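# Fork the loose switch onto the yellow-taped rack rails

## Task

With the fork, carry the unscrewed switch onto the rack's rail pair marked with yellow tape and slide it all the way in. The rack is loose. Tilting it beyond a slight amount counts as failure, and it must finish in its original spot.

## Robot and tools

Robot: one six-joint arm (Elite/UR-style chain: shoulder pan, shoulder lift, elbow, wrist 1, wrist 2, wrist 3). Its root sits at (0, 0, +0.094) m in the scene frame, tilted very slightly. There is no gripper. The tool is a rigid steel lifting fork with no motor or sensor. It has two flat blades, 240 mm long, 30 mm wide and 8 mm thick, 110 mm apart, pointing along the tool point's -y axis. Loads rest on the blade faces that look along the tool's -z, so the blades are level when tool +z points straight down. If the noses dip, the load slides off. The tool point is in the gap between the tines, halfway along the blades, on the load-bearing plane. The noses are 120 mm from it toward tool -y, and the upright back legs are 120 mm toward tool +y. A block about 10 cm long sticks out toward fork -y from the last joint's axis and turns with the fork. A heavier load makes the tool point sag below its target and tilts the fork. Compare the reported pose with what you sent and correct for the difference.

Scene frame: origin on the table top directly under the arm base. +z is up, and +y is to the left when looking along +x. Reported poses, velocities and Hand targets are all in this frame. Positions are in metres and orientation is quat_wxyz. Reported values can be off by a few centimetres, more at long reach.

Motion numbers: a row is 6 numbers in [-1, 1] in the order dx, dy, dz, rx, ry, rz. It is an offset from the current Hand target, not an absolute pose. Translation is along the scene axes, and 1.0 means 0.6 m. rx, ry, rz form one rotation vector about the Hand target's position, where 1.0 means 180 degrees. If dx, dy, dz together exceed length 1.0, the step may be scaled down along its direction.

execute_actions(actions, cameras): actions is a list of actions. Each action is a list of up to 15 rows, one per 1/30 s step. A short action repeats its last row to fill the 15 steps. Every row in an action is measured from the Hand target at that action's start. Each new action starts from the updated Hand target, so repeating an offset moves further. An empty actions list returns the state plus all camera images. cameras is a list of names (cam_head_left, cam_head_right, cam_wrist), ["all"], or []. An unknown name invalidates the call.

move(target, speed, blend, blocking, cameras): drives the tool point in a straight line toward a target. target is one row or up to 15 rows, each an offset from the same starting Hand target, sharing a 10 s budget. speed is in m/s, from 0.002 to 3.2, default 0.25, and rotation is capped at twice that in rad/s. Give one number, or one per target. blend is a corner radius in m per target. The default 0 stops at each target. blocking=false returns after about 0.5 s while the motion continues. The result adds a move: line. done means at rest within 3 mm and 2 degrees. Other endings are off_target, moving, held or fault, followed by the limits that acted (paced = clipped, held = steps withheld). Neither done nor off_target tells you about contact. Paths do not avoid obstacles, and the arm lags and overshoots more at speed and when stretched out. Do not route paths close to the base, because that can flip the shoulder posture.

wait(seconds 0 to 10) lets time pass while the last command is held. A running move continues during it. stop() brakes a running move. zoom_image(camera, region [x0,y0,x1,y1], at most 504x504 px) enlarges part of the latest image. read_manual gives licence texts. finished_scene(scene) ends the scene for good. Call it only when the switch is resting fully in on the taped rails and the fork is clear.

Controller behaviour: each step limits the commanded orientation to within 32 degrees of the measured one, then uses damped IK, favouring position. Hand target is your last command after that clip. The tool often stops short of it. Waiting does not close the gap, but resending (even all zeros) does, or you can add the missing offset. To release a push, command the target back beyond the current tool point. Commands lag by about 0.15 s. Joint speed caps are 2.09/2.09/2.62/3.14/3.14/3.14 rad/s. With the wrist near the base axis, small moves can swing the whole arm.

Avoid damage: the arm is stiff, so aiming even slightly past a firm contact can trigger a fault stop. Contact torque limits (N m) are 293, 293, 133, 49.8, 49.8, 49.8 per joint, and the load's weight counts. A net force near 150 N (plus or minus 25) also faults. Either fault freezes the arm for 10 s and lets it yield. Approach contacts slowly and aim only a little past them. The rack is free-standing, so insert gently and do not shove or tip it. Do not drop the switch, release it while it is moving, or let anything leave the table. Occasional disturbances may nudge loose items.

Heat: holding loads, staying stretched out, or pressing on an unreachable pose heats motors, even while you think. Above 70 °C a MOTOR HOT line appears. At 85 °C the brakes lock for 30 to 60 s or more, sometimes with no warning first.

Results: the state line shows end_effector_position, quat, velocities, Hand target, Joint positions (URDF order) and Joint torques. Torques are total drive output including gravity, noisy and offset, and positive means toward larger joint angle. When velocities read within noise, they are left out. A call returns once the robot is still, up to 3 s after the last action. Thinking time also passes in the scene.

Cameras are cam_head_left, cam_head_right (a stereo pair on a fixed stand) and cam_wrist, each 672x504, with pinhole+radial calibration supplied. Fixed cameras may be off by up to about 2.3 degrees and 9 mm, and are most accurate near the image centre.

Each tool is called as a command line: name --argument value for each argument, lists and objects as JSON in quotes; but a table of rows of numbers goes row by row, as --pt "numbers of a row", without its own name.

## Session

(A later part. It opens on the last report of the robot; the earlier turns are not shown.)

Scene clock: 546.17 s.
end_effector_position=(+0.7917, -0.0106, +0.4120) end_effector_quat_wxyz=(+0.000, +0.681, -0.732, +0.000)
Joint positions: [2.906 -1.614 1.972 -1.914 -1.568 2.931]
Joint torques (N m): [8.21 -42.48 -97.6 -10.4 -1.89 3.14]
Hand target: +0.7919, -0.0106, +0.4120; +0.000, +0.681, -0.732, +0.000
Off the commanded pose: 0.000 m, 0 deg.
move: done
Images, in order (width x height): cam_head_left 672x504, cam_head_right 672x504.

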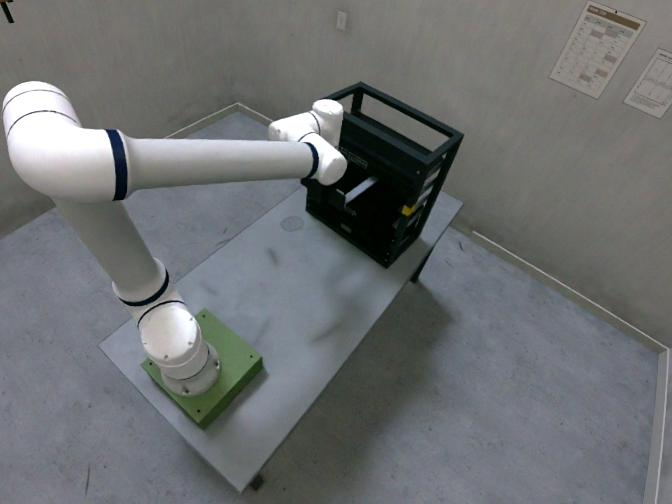

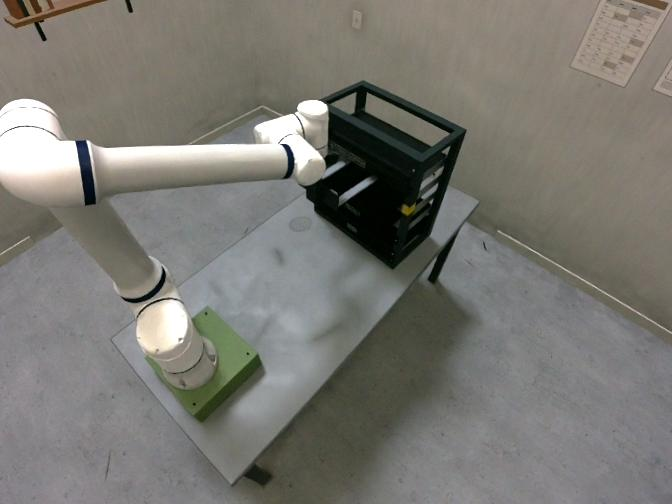

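move --target '[0.1983, -0.0144, 0, 0, 0, 0]' --speed 0.2 --cameras '["all"]'

zoom_image --camera "cam_head_left" --region '[300, 80, 420, 200]'

zoom_image --camera "cam_head_right" --region '[300, 80, 420, 200]'

Scene clock: 554.83 s.
end_effector_position=(+0.9107, -0.0192, +0.4120) end_effector_quat_wxyz=(+0.000, +0.681, -0.732, +0.000)
Joint positions: [2.939 -1.416 1.764 -1.905 -1.567 2.965]
Joint torques (N m): [9.98 -62.5 -97 -5.25 -1.76 3.26]
Hand target: +0.9109, -0.0192, +0.4120; +0.000, +0.681, -0.732, +0.000
Off the commanded pose: 0.000 m, 0 deg.
move: done
camera_calibration:
cam_wrist: T_world_to_cam=[[-0.0849397, -0.996023, -0.0269136, 0.0788553], [-0.935221, 0.0703783, 0.347, 0.581463], [-0.343726, 0.0546443, -0.937479, 0.7947], [0, 0, 0, 1]] pos_world=[0.823653, -0.00580658, 0.545369]

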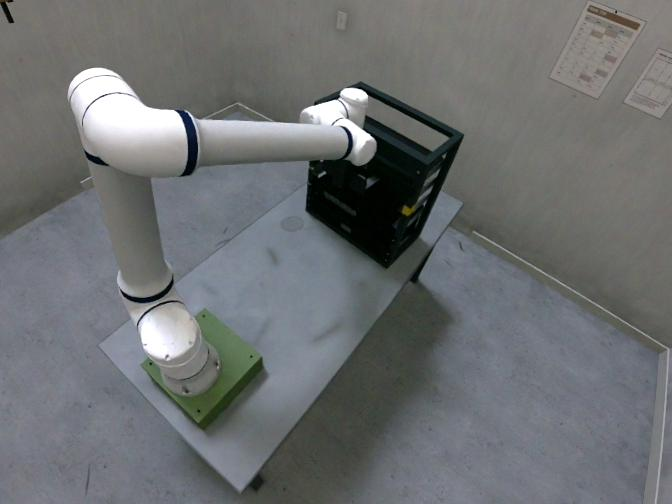

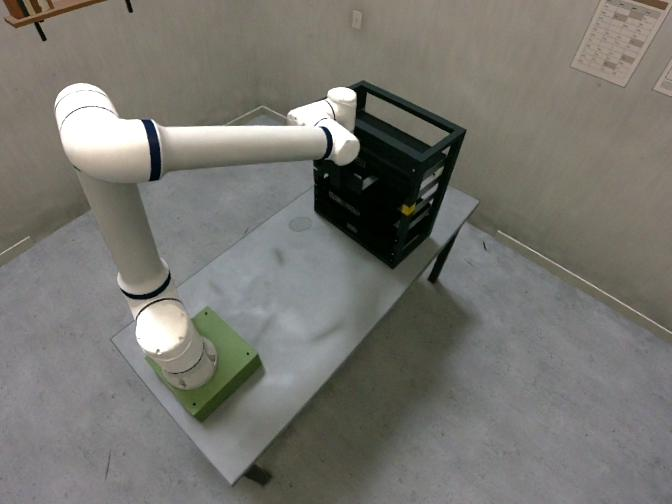

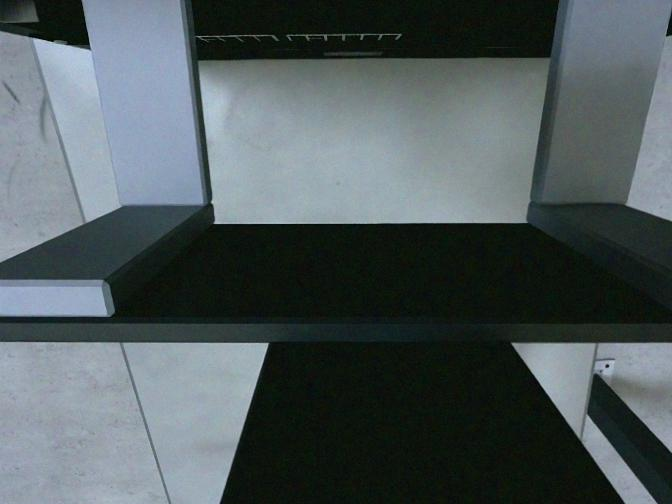

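Scaled by 4.200.

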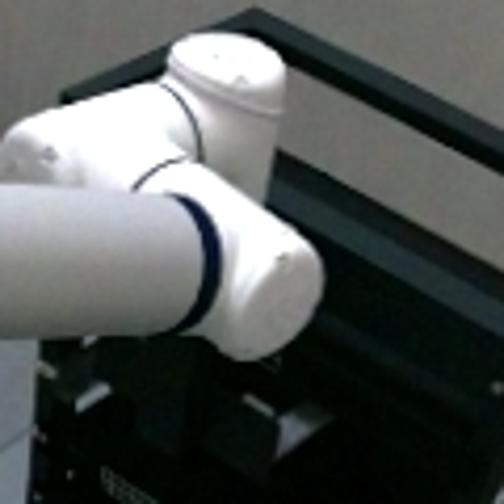

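Scaled by 4.200.

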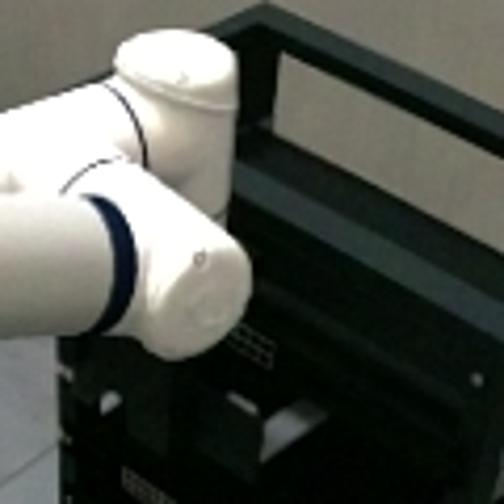

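move --target '[0, 0, 0.0233, 0, 0, 0]' --speed 0.04

move --target '[0, 0, 0.0067, 0, 0, 0]' --speed 0.02

move --target '[0, 0, 0.0067, 0, 0, 0]' --speed 0.02

Scene clock: 560.50 s.
end_effector_position=(+0.9109, -0.0192, +0.4258) end_effector_quat_wxyz=(+0.000, +0.681, -0.732, +0.000)
Joint positions: [2.939 -1.423 1.747 -1.88 -1.567 2.965]
Joint torques (N m): [-6.71 -91.28 -98.22 -5.32 -1.92 -0.41]
Hand target: +0.9109, -0.0192, +0.4260; +0.000, +0.681, -0.732, +0.000
Off the commanded pose: 0.000 m, 0 deg.
move: done

Scene clock: 561.20 s.
end_effector_position=(+0.9109, -0.0192, +0.4298) end_effector_quat_wxyz=(+0.000, +0.681, -0.732, +0.000)
Joint positions: [2.939 -1.425 1.742 -1.873 -1.567 2.964]
Joint torques (N m): [-15.61 -90.95 -98.12 -4.95 -2.06 -1.43]
Hand target: +0.9109, -0.0192, +0.4300; +0.000, +0.681, -0.732, +0.000
Off the commanded pose: 0.000 m, 0 deg.
move: done

Scene clock: 561.90 s.
end_effector_position=(+0.9109, -0.0192, +0.4339) end_effector_quat_wxyz=(+0.000, +0.681, -0.732, +0.000)
Joint positions: [2.939 -1.427 1.737 -1.866 -1.567 2.964]
Joint torques (N m): [-17.72 -91.32 -98.05 -5.45 -2.03 -1.48]
Hand target: +0.9109, -0.0192, +0.4340; +0.000, +0.681, -0.732, +0.000
Off the commanded pose: 0.000 m, 0 deg.
move: done

move --target '[0, 0, 0.0067, 0, 0, 0]' --speed 0.02

move --target '[0, 0, 0.0067, 0, 0, 0]' --speed 0.02

Scene clock: 564.43 s.
end_effector_position=(+0.9109, -0.0192, +0.4379) end_effector_quat_wxyz=(+0.000, +0.681, -0.732, +0.000)
Joint positions: [2.939 -1.429 1.732 -1.859 -1.567 2.964]
Joint torques (N m): [-17.22 -90.63 -98.47 -4.98 -2.2 -1.61]
Hand target: +0.9109, -0.0192, +0.4381; +0.000, +0.681, -0.732, +0.000
Off the commanded pose: 0.000 m, 0 deg.
move: done

Scene clock: 565.13 s.
end_effector_position=(+0.9108, -0.0192, +0.4416) end_effector_quat_wxyz=(+0.000, +0.681, -0.732, +0.000)
Joint positions: [2.939 -1.431 1.727 -1.852 -1.567 2.964]
Joint torques (N m): [-19.02 -120.59 -132.91 -14.99 -1.46 -1.84]
Hand target: +0.9109, -0.0192, +0.4421; +0.000, +0.681, -0.732, +0.000
Off the commanded pose: 0.000 m, 0 deg.
move: done

move --target '[0, 0, 0.0067, 0, 0, 0]' --speed 0.02

move --target '[0, 0, 0.0067, 0, 0, 0]' --speed 0.02 --cameras '["all"]'

zoom_image --camera "cam_head_left" --region '[300, 80, 480, 260]'

zoom_image --camera "cam_head_right" --region '[300, 80, 480, 260]'

Scene clock: 571.93 s.
end_effector_position=(+0.9109, -0.0192, +0.4459) end_effector_quat_wxyz=(+0.000, +0.681, -0.732, +0.000)
Joint positions: [2.939 -1.432 1.721 -1.845 -1.567 2.964]
Joint torques (N m): [-21.63 -126.15 -143.13 -18.7 1.55 -2.07]
Hand target: +0.9109, -0.0192, +0.4461; +0.000, +0.681, -0.732, +0.000
Off the commanded pose: 0.000 m, 0 deg.
move: done

Scene clock: 572.63 s.
end_effector_position=(+0.9109, -0.0192, +0.4499) end_effector_quat_wxyz=(+0.000, +0.681, -0.732, +0.000)
Joint positions: [2.939 -1.434 1.716 -1.838 -1.567 2.964]
Joint torques (N m): [-22.39 -127.64 -143.22 -18.38 1.38 -2.2]
Hand target: +0.9109, -0.0192, +0.4501; +0.000, +0.681, -0.732, +0.000
Off the commanded pose: 0.000 m, 0 deg.
move: done
camera_calibration:
cam_wrist: T_world_to_cam=[[-0.0849396, -0.996023, -0.0269052, 0.0798873], [-0.935188, 0.070376, 0.347088, 0.568421], [-0.343814, 0.0546429, -0.937446, 0.830353], [0, 0, 0, 1]] pos_world=[0.823854, -0.00580657, 0.583269]

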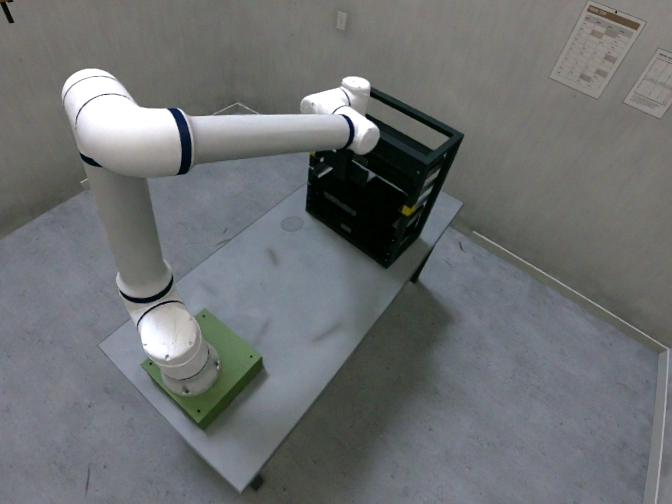

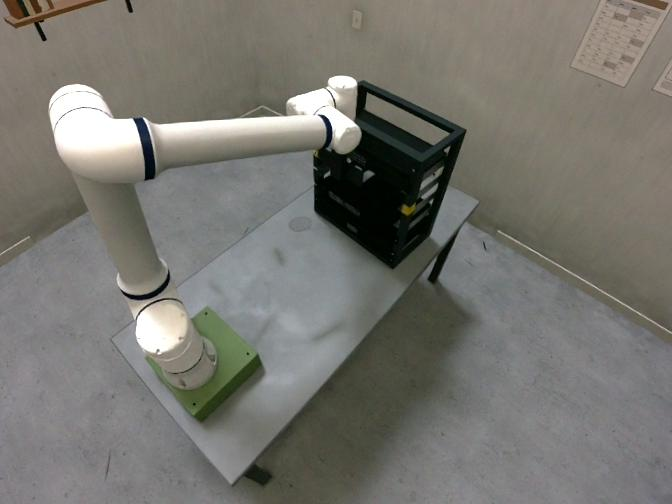

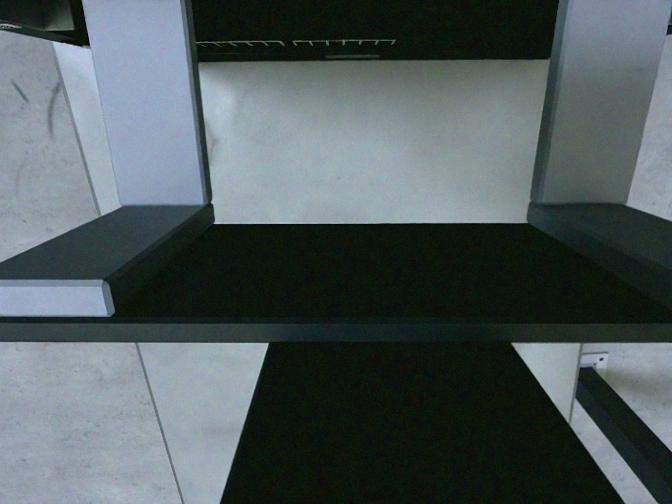

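Scaled by 2.800.

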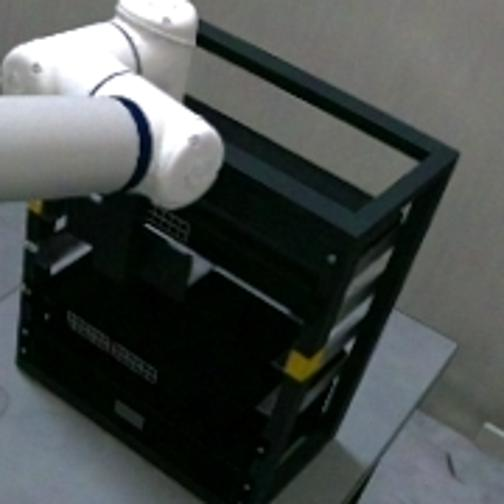

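Scaled by 2.800.

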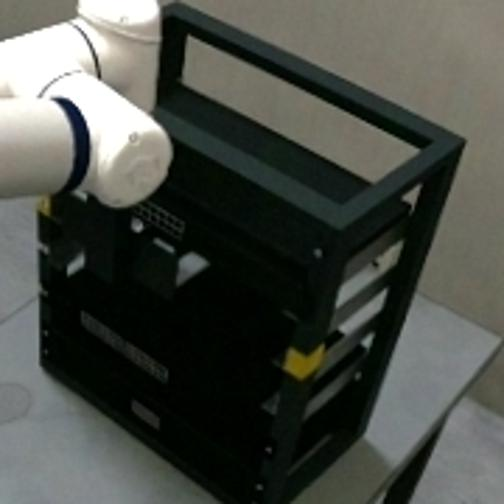

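zoom_image --camera "cam_head_left" --region '[340, 140, 430, 220]'

zoom_image --camera "cam_head_right" --region '[340, 140, 450, 240]'

Scaled by 5.600.

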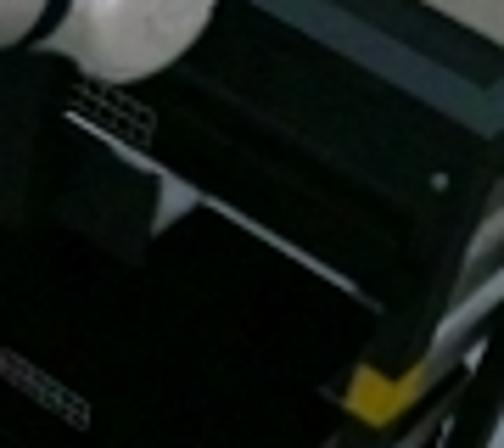

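Scaled by 4.582.

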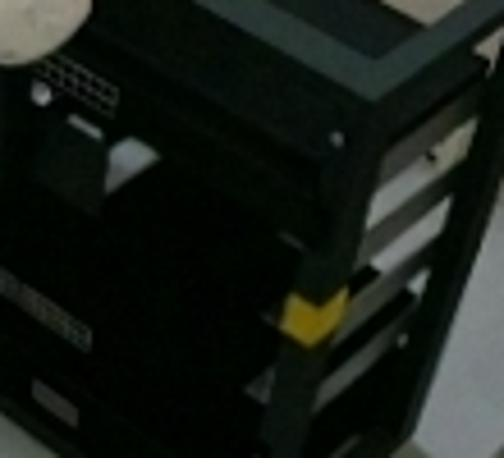

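zoom_image --camera "cam_head_right" --region '[300, 110, 420, 220]'

Scaled by 4.200.

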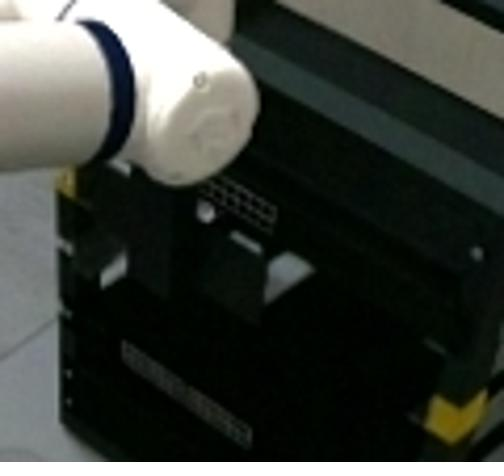

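move --target '[-0.133, 0.00965, 0, 0, 0, 0]' --speed 0.1 --cameras '["all"]'

zoom_image --camera "cam_head_right" --region '[300, 90, 460, 250]'

zoom_image --camera "cam_head_left" --region '[300, 90, 460, 250]'

Scene clock: 609.57 s.
end_effector_position=(+0.8313, -0.0135, +0.4501) end_effector_quat_wxyz=(+0.000, +0.681, -0.732, +0.000)
Joint positions: [2.918 -1.566 1.856 -1.846 -1.568 2.943]
Joint torques (N m): [-22.32 -110.6 -118.6 -22.89 1.91 -2.32]
Hand target: +0.8311, -0.0134, +0.4501; +0.000, +0.681, -0.732, +0.000
Off the commanded pose: 0.000 m, 0 deg.
move: done
camera_calibration:
cam_wrist: T_world_to_cam=[[-0.0849064, -0.996028, -0.0268199, 0.0787344], [-0.935223, 0.0703796, 0.346994, 0.493591], [-0.343728, 0.0545445, -0.937484, 0.802819], [0, 0, 0, 1]] pos_world=[0.744254, -0.000106425, 0.583469]

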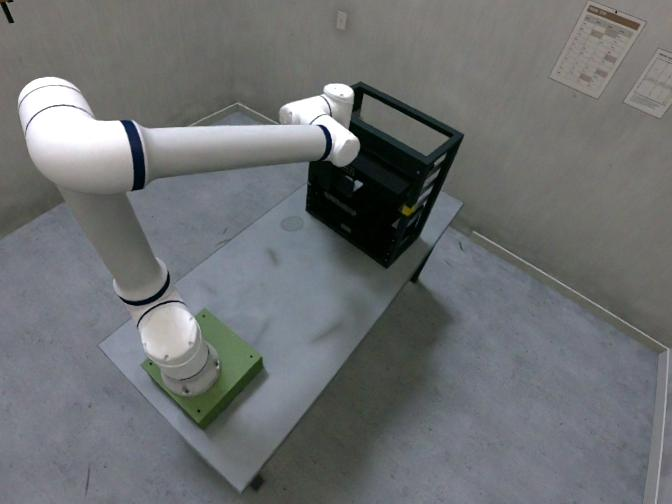

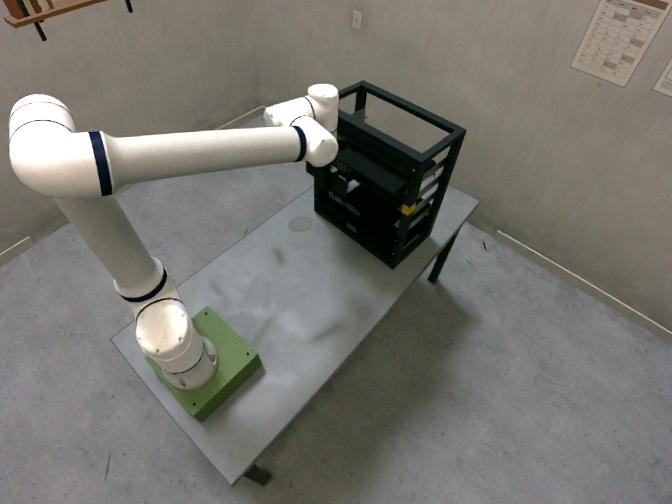

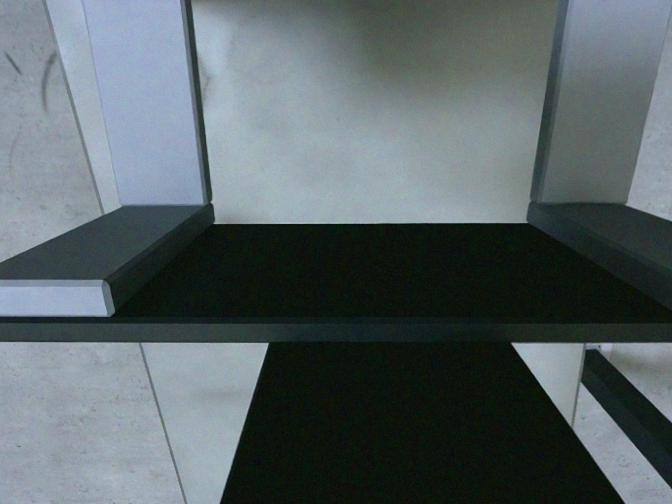

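Scaled by 3.150.

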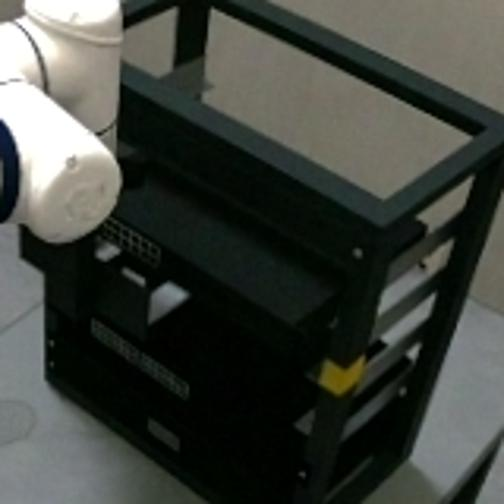

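Scaled by 3.150.

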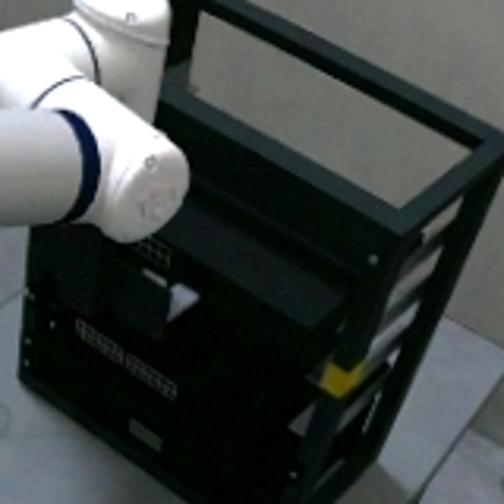

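move --target '[-0.1995, 0.01447, 0, 0, 0, 0]' --speed 0.1 --cameras '["cam_head_left", "cam_head_right"]'

zoom_image --camera "cam_head_right" --region '[280, 90, 440, 250]'

zoom_image --camera "cam_head_left" --region '[280, 90, 440, 250]'

Scene clock: 616.90 s.
end_effector_position=(+0.7116, -0.0048, +0.4501) end_effector_quat_wxyz=(+0.000, +0.681, -0.732, +0.000)
Joint positions: [2.875 -1.777 2.04 -1.819 -1.568 2.9]
Joint torques (N m): [-22.75 -80.64 -117.4 -18.27 2.15 -2]
Hand target: +0.7114, -0.0048, +0.4501; +0.000, +0.681, -0.732, +0.000
Off the commanded pose: 0.000 m, 0 deg.
move: done
Images, in order (width x height): cam_head_left 672x504, cam_head_right 672x504.

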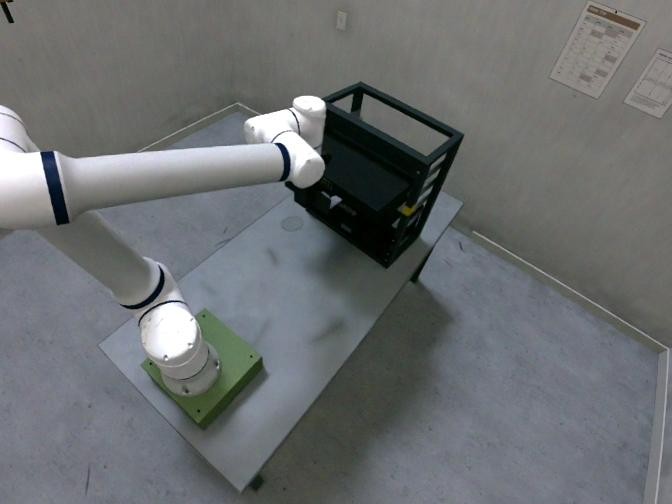

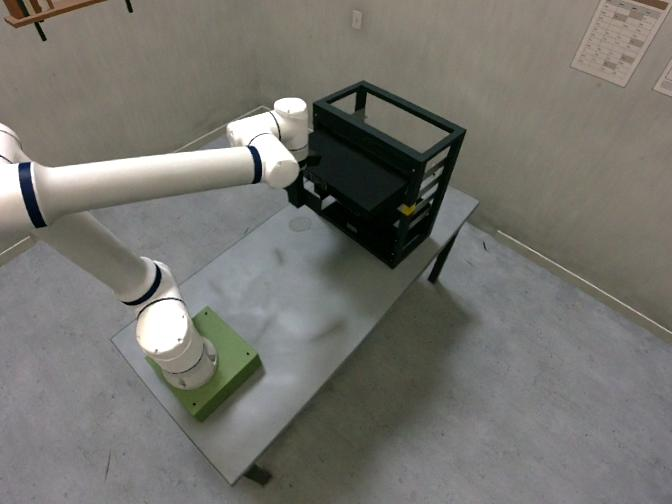

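Scaled by 3.150.

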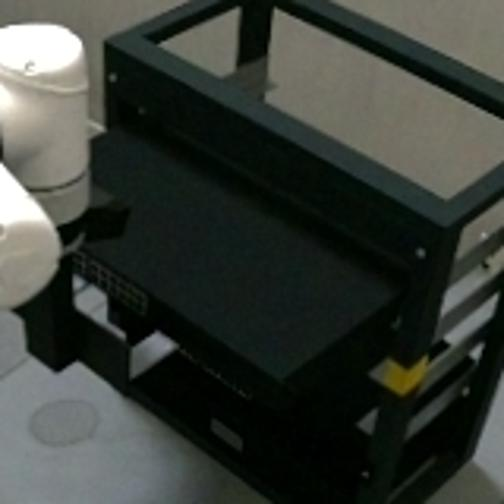

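Scaled by 3.150.

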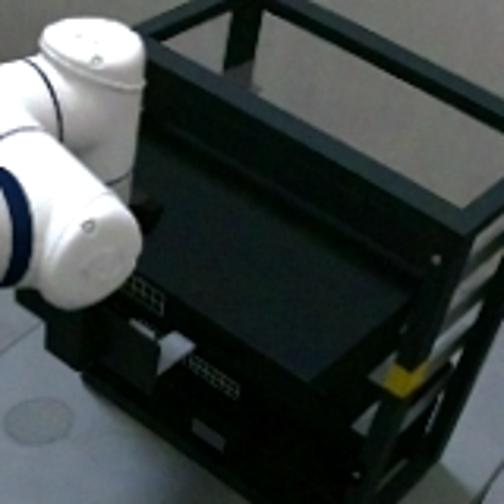

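move --target '[-0.1496, 0.01085, 0, 0, 0, 0]' --speed 0.1 --cameras '["all"]'

zoom_image --camera "cam_head_right" --region '[280, 90, 440, 250]'

zoom_image --camera "cam_head_left" --region '[280, 90, 440, 250]'

Scene clock: 623.70 s.
end_effector_position=(+0.6218, +0.0017, +0.4501) end_effector_quat_wxyz=(+0.000, +0.681, -0.732, +0.000)
Joint positions: [2.827 -1.953 2.157 -1.76 -1.569 2.853]
Joint torques (N m): [-22.36 -60.09 -119.34 -18.44 2.96 -2.2]
Hand target: +0.6216, +0.0018, +0.4501; +0.000, +0.681, -0.732, +0.000
Off the commanded pose: 0.000 m, 0 deg.
move: done
camera_calibration:
cam_wrist: T_world_to_cam=[[-0.0849383, -0.996023, -0.0269056, 0.076153], [-0.935188, 0.0703745, 0.347088, 0.296518], [-0.343814, 0.0546429, -0.937446, 0.730002], [0, 0, 0, 1]] pos_world=[0.534754, 0.0150934, 0.583469]

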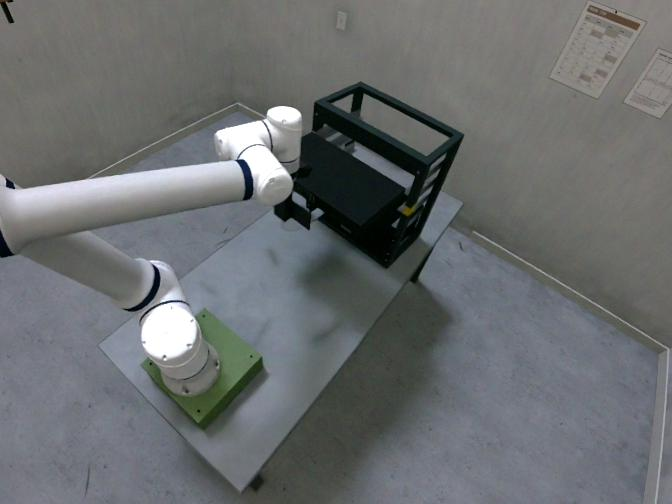

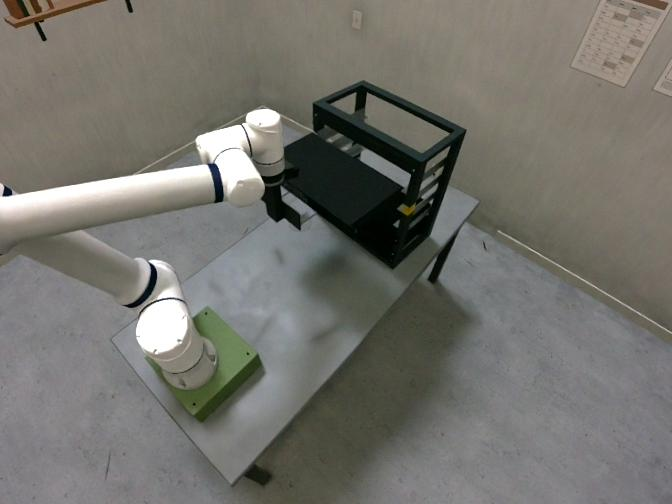

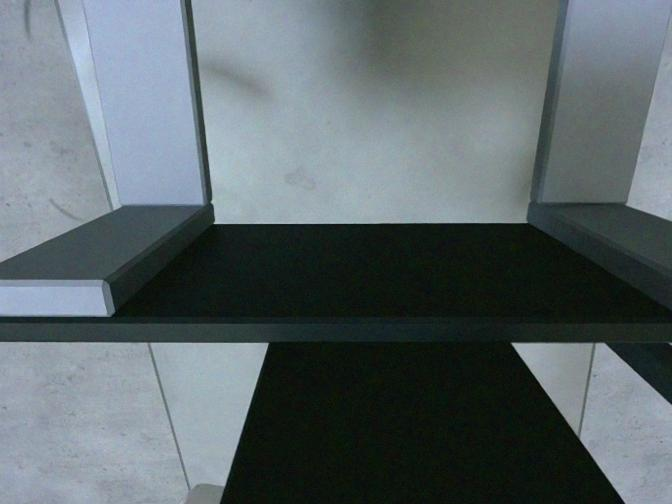

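Scaled by 3.150.

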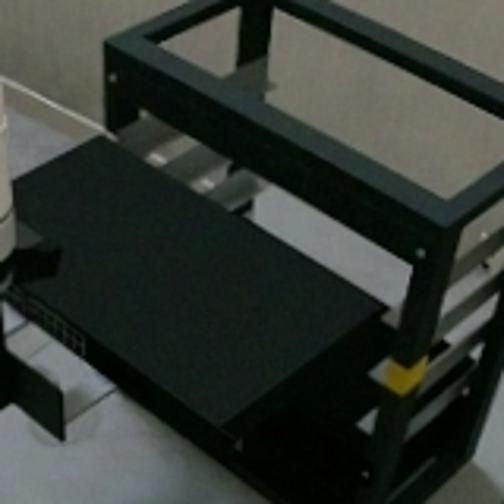

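Scaled by 3.150.

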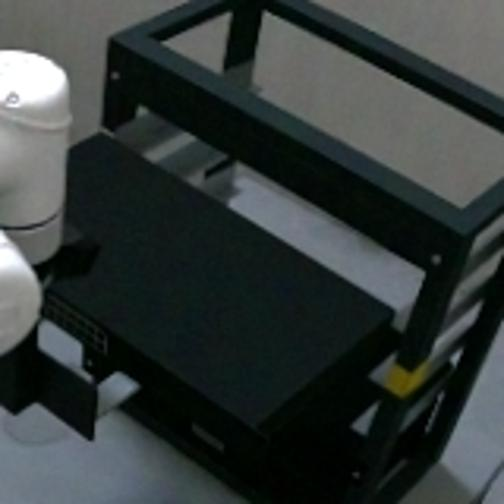

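move --target '[0, 0, -0.1482, 0, 0, 0]' --speed 0.12 --cameras '["cam_head_left", "cam_head_right"]'

zoom_image --camera "cam_head_right" --region '[280, 90, 440, 250]'

zoom_image --camera "cam_head_left" --region '[280, 90, 440, 250]'

Scene clock: 653.90 s.
end_effector_position=(+0.6216, +0.0017, +0.3614) end_effector_quat_wxyz=(+0.000, +0.681, -0.732, +0.000)
Joint positions: [2.827 -1.902 2.29 -1.943 -1.569 2.853]
Joint torques (N m): [9.3 -34.32 -115.94 -23.13 2.35 3.51]
Hand target: +0.6216, +0.0018, +0.3612; +0.000, +0.681, -0.732, +0.000
Off the commanded pose: 0.000 m, 0 deg.
move: done
Images, in order (width x height): cam_head_left 672x504, cam_head_right 672x504.

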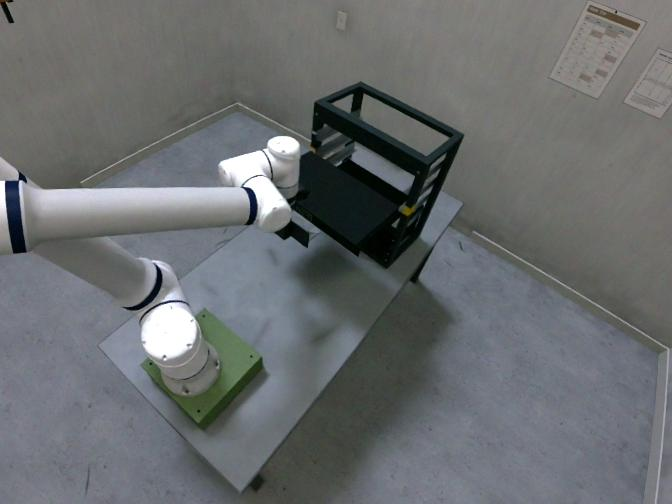

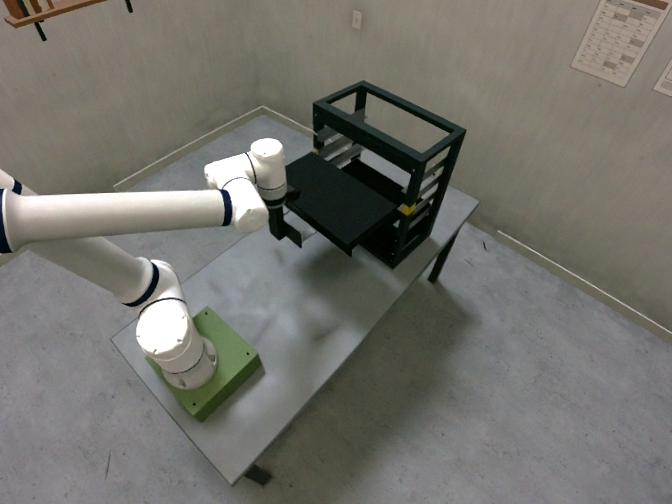

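Scaled by 3.150.

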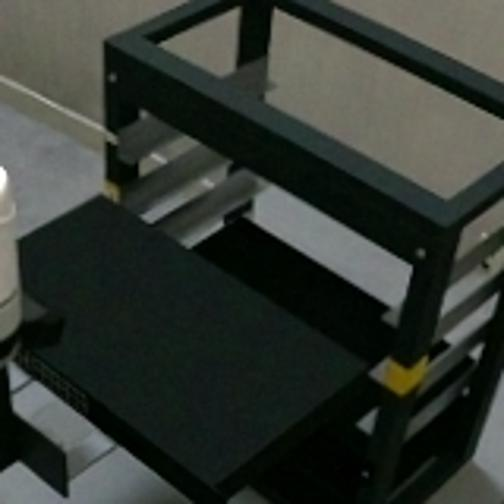

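Scaled by 3.150.

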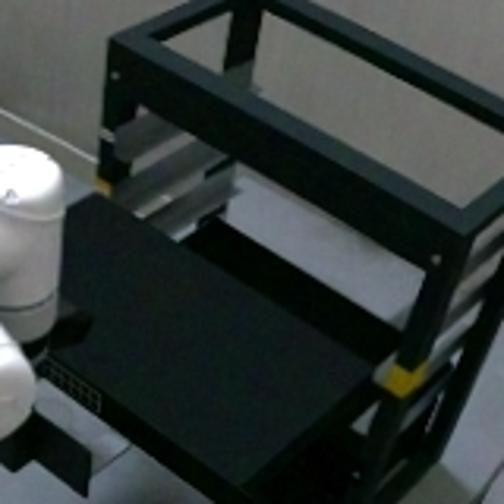

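zoom_image --camera "cam_head_right" --region '[300, 120, 370, 190]'

zoom_image --camera "cam_head_right" --region '[370, 170, 440, 240]'

zoom_image --camera "cam_head_left" --region '[300, 120, 370, 190]'

zoom_image --camera "cam_head_left" --region '[370, 170, 440, 240]'

Scaled by 7.200.

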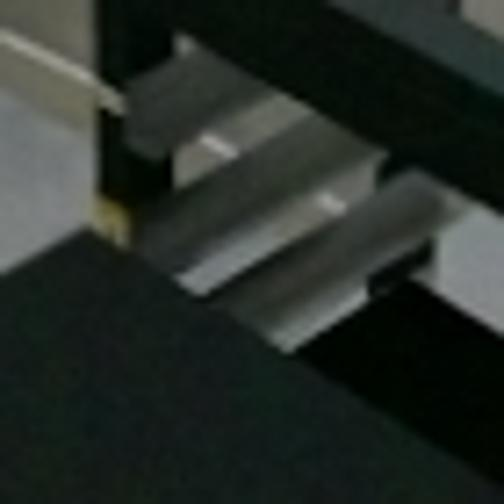

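Scaled by 7.200.

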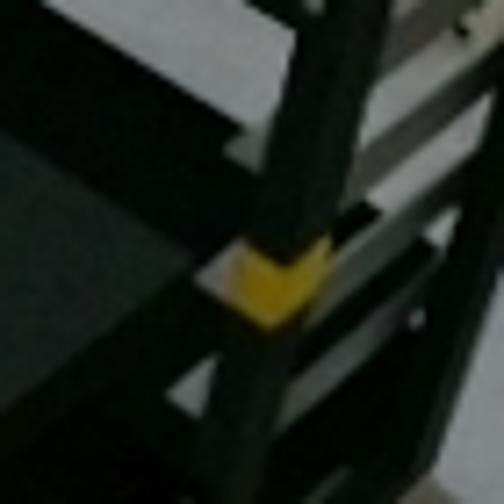

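Scaled by 7.200.

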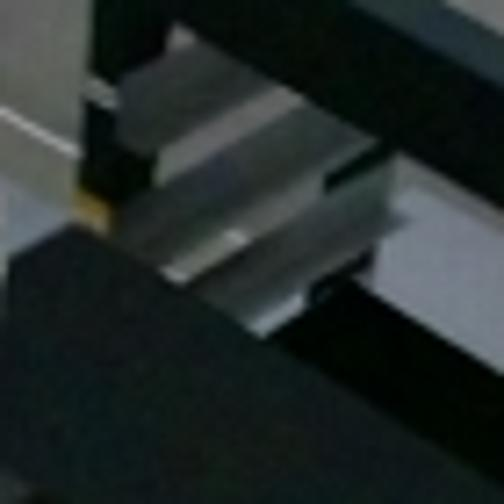

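Scaled by 7.200.

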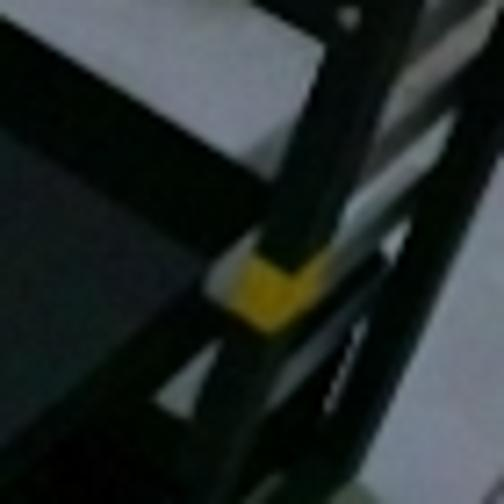

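move --target '[0.133, -0.00965, 0, 0, 0, 0]' --speed 0.1 --cameras '["cam_head_left", "cam_head_right"]'

zoom_image --camera "cam_head_right" --region '[280, 90, 440, 250]'

zoom_image --camera "cam_head_left" --region '[280, 90, 440, 250]'

Scene clock: 689.53 s.
end_effector_position=(+0.7013, -0.0040, +0.3612) end_effector_quat_wxyz=(+0.000, +0.681, -0.732, +0.000)
Joint positions: [2.87 -1.741 2.178 -1.992 -1.568 2.896]
Joint torques (N m): [11 -53.47 -137.49 -23.52 1.17 3.42]
Hand target: +0.7014, -0.0040, +0.3612; +0.000, +0.681, -0.732, +0.000
Off the commanded pose: 0.000 m, 0 deg.
move: done
Images, in order (width x height): cam_head_left 672x504, cam_head_right 672x504.

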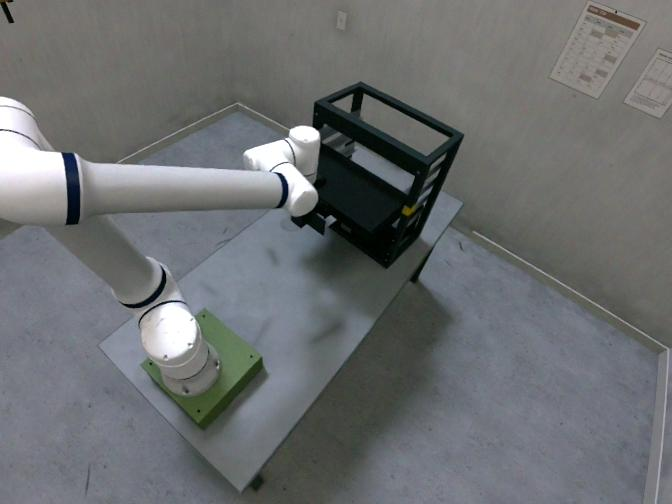

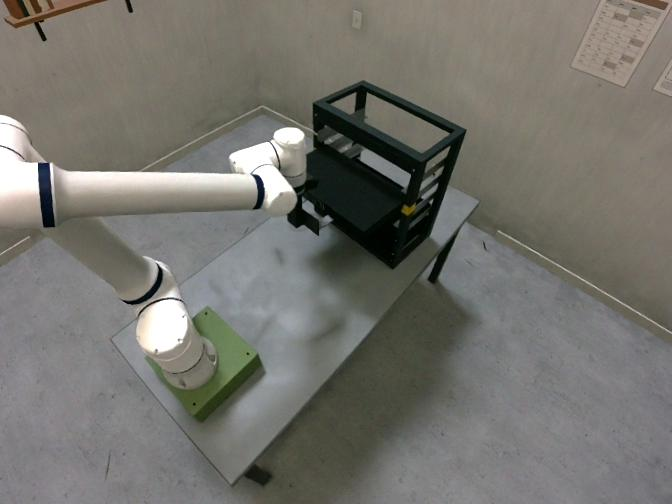

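Scaled by 3.150.

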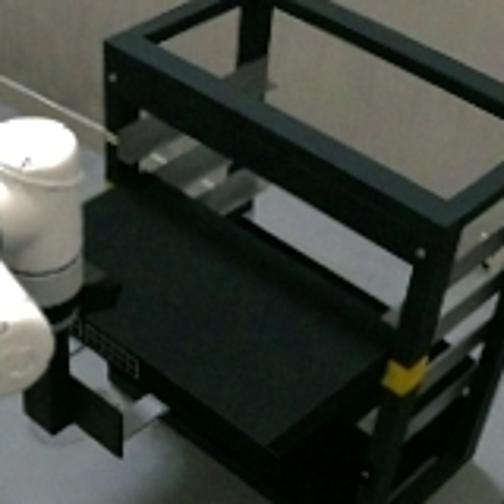

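Scaled by 3.150.

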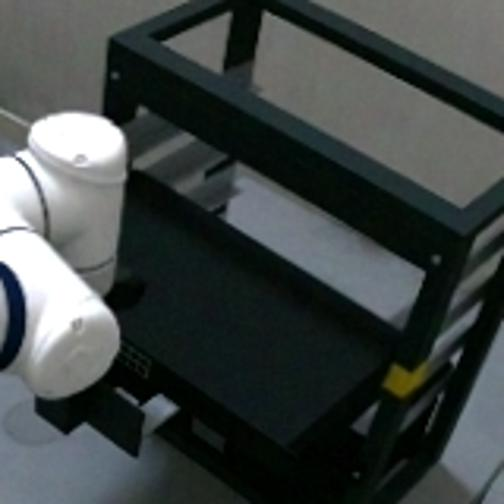

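move --target '[0.341, -0.02475, 0, 0, 0, 0]' --speed 0.1 --cameras '["all"]'

zoom_image --camera "cam_head_right" --region '[300, 90, 460, 250]'

zoom_image --camera "cam_head_left" --region '[300, 90, 460, 250]'

Scene clock: 698.13 s.
end_effector_position=(+0.9059, -0.0189, +0.3612) end_effector_quat_wxyz=(+0.000, +0.681, -0.732, +0.000)
Joint positions: [2.938 -1.392 1.832 -1.996 -1.567 2.964]
Joint torques (N m): [9.62 -99.51 -137.25 -18.43 0.84 3.33]
Hand target: +0.9060, -0.0189, +0.3612; +0.000, +0.681, -0.732, +0.000
Off the commanded pose: 0.000 m, 0 deg.
move: done
camera_calibration:
cam_wrist: T_world_to_cam=[[-0.0849397, -0.996023, -0.0269136, 0.0773707], [-0.935221, 0.0703783, 0.347, 0.594487], [-0.343726, 0.0546443, -0.937479, 0.745375], [0, 0, 0, 1]] pos_world=[0.818753, -0.00550658, 0.494569]

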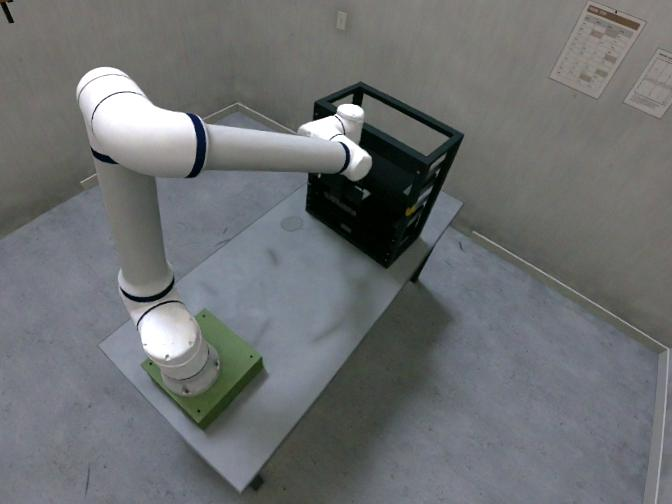

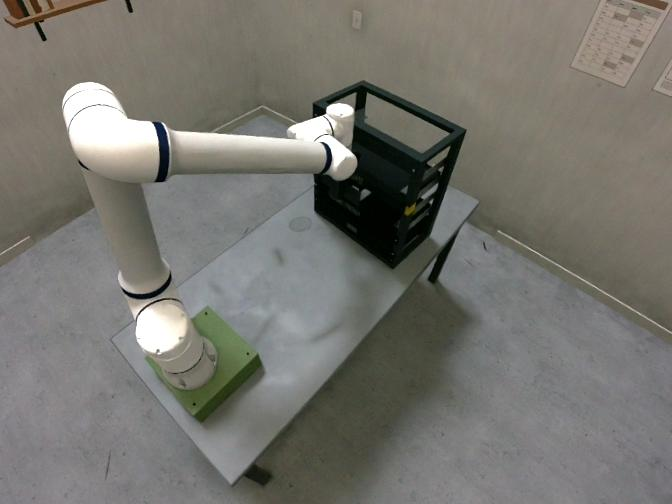

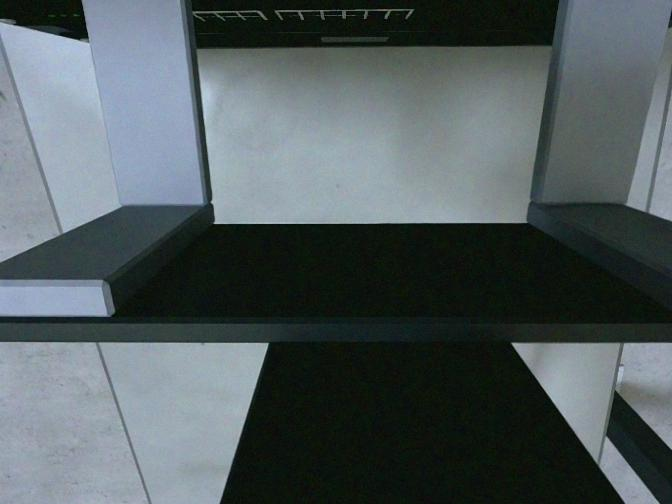

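Scaled by 3.150.

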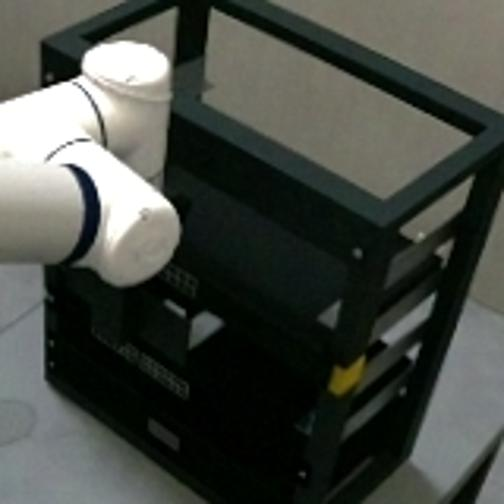

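Scaled by 3.150.

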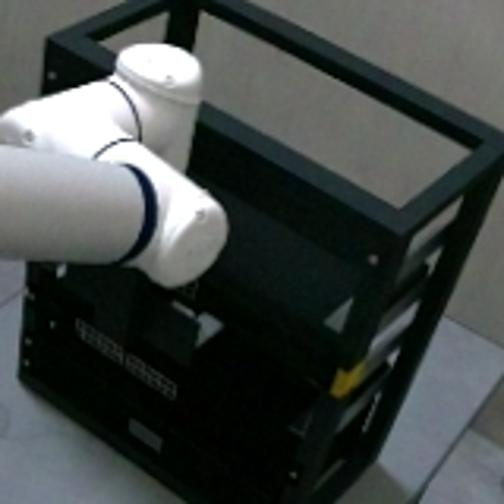

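move --target '[0.0133, -0.00097, 0, 0, 0, 0]' --speed 0.03 --cameras '["cam_head_left", "cam_head_right"]'

zoom_image --camera "cam_head_right" --region '[380, 150, 450, 220]'

zoom_image --camera "cam_head_left" --region '[380, 150, 450, 220]'

Scene clock: 704.17 s.
end_effector_position=(+0.9138, -0.0195, +0.3612) end_effector_quat_wxyz=(+0.000, +0.681, -0.732, +0.000)
Joint positions: [2.94 -1.38 1.817 -1.994 -1.567 2.965]
Joint torques (N m): [9.59 -102.29 -136.04 -18.55 1.88 3.25]
Hand target: +0.9140, -0.0195, +0.3612; +0.000, +0.681, -0.732, +0.000
Off the commanded pose: 0.000 m, 0 deg.
move: done
Images, in order (width x height): cam_head_left 672x504, cam_head_right 672x504.

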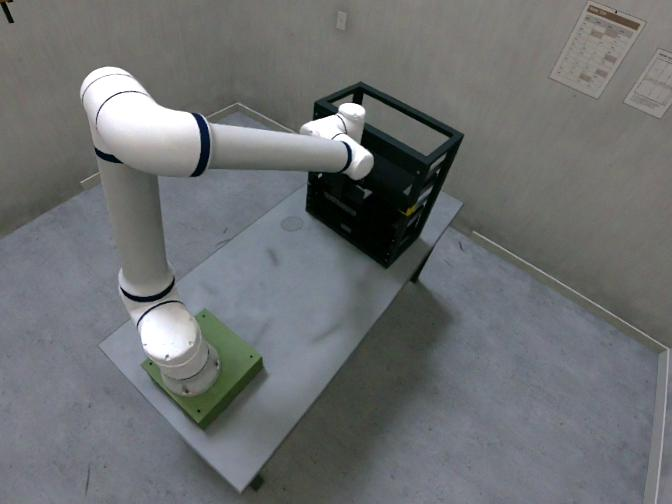

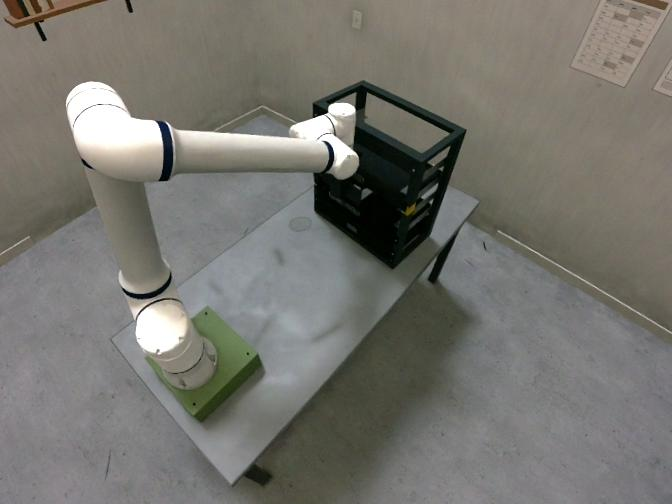

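Scaled by 7.200.

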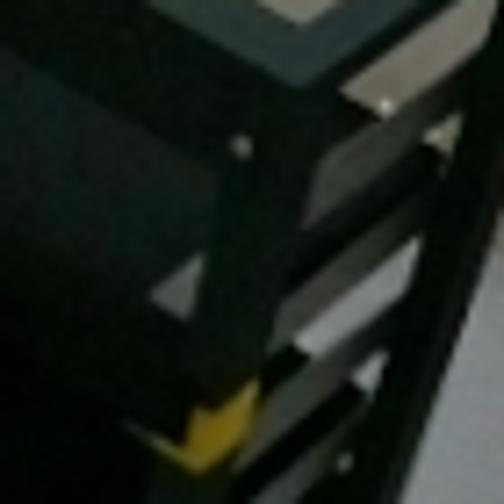

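Scaled by 7.200.

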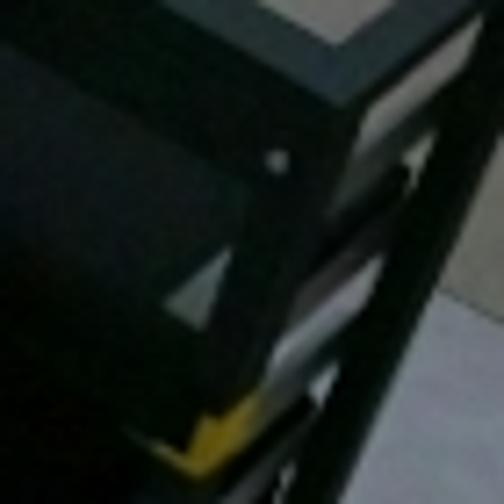

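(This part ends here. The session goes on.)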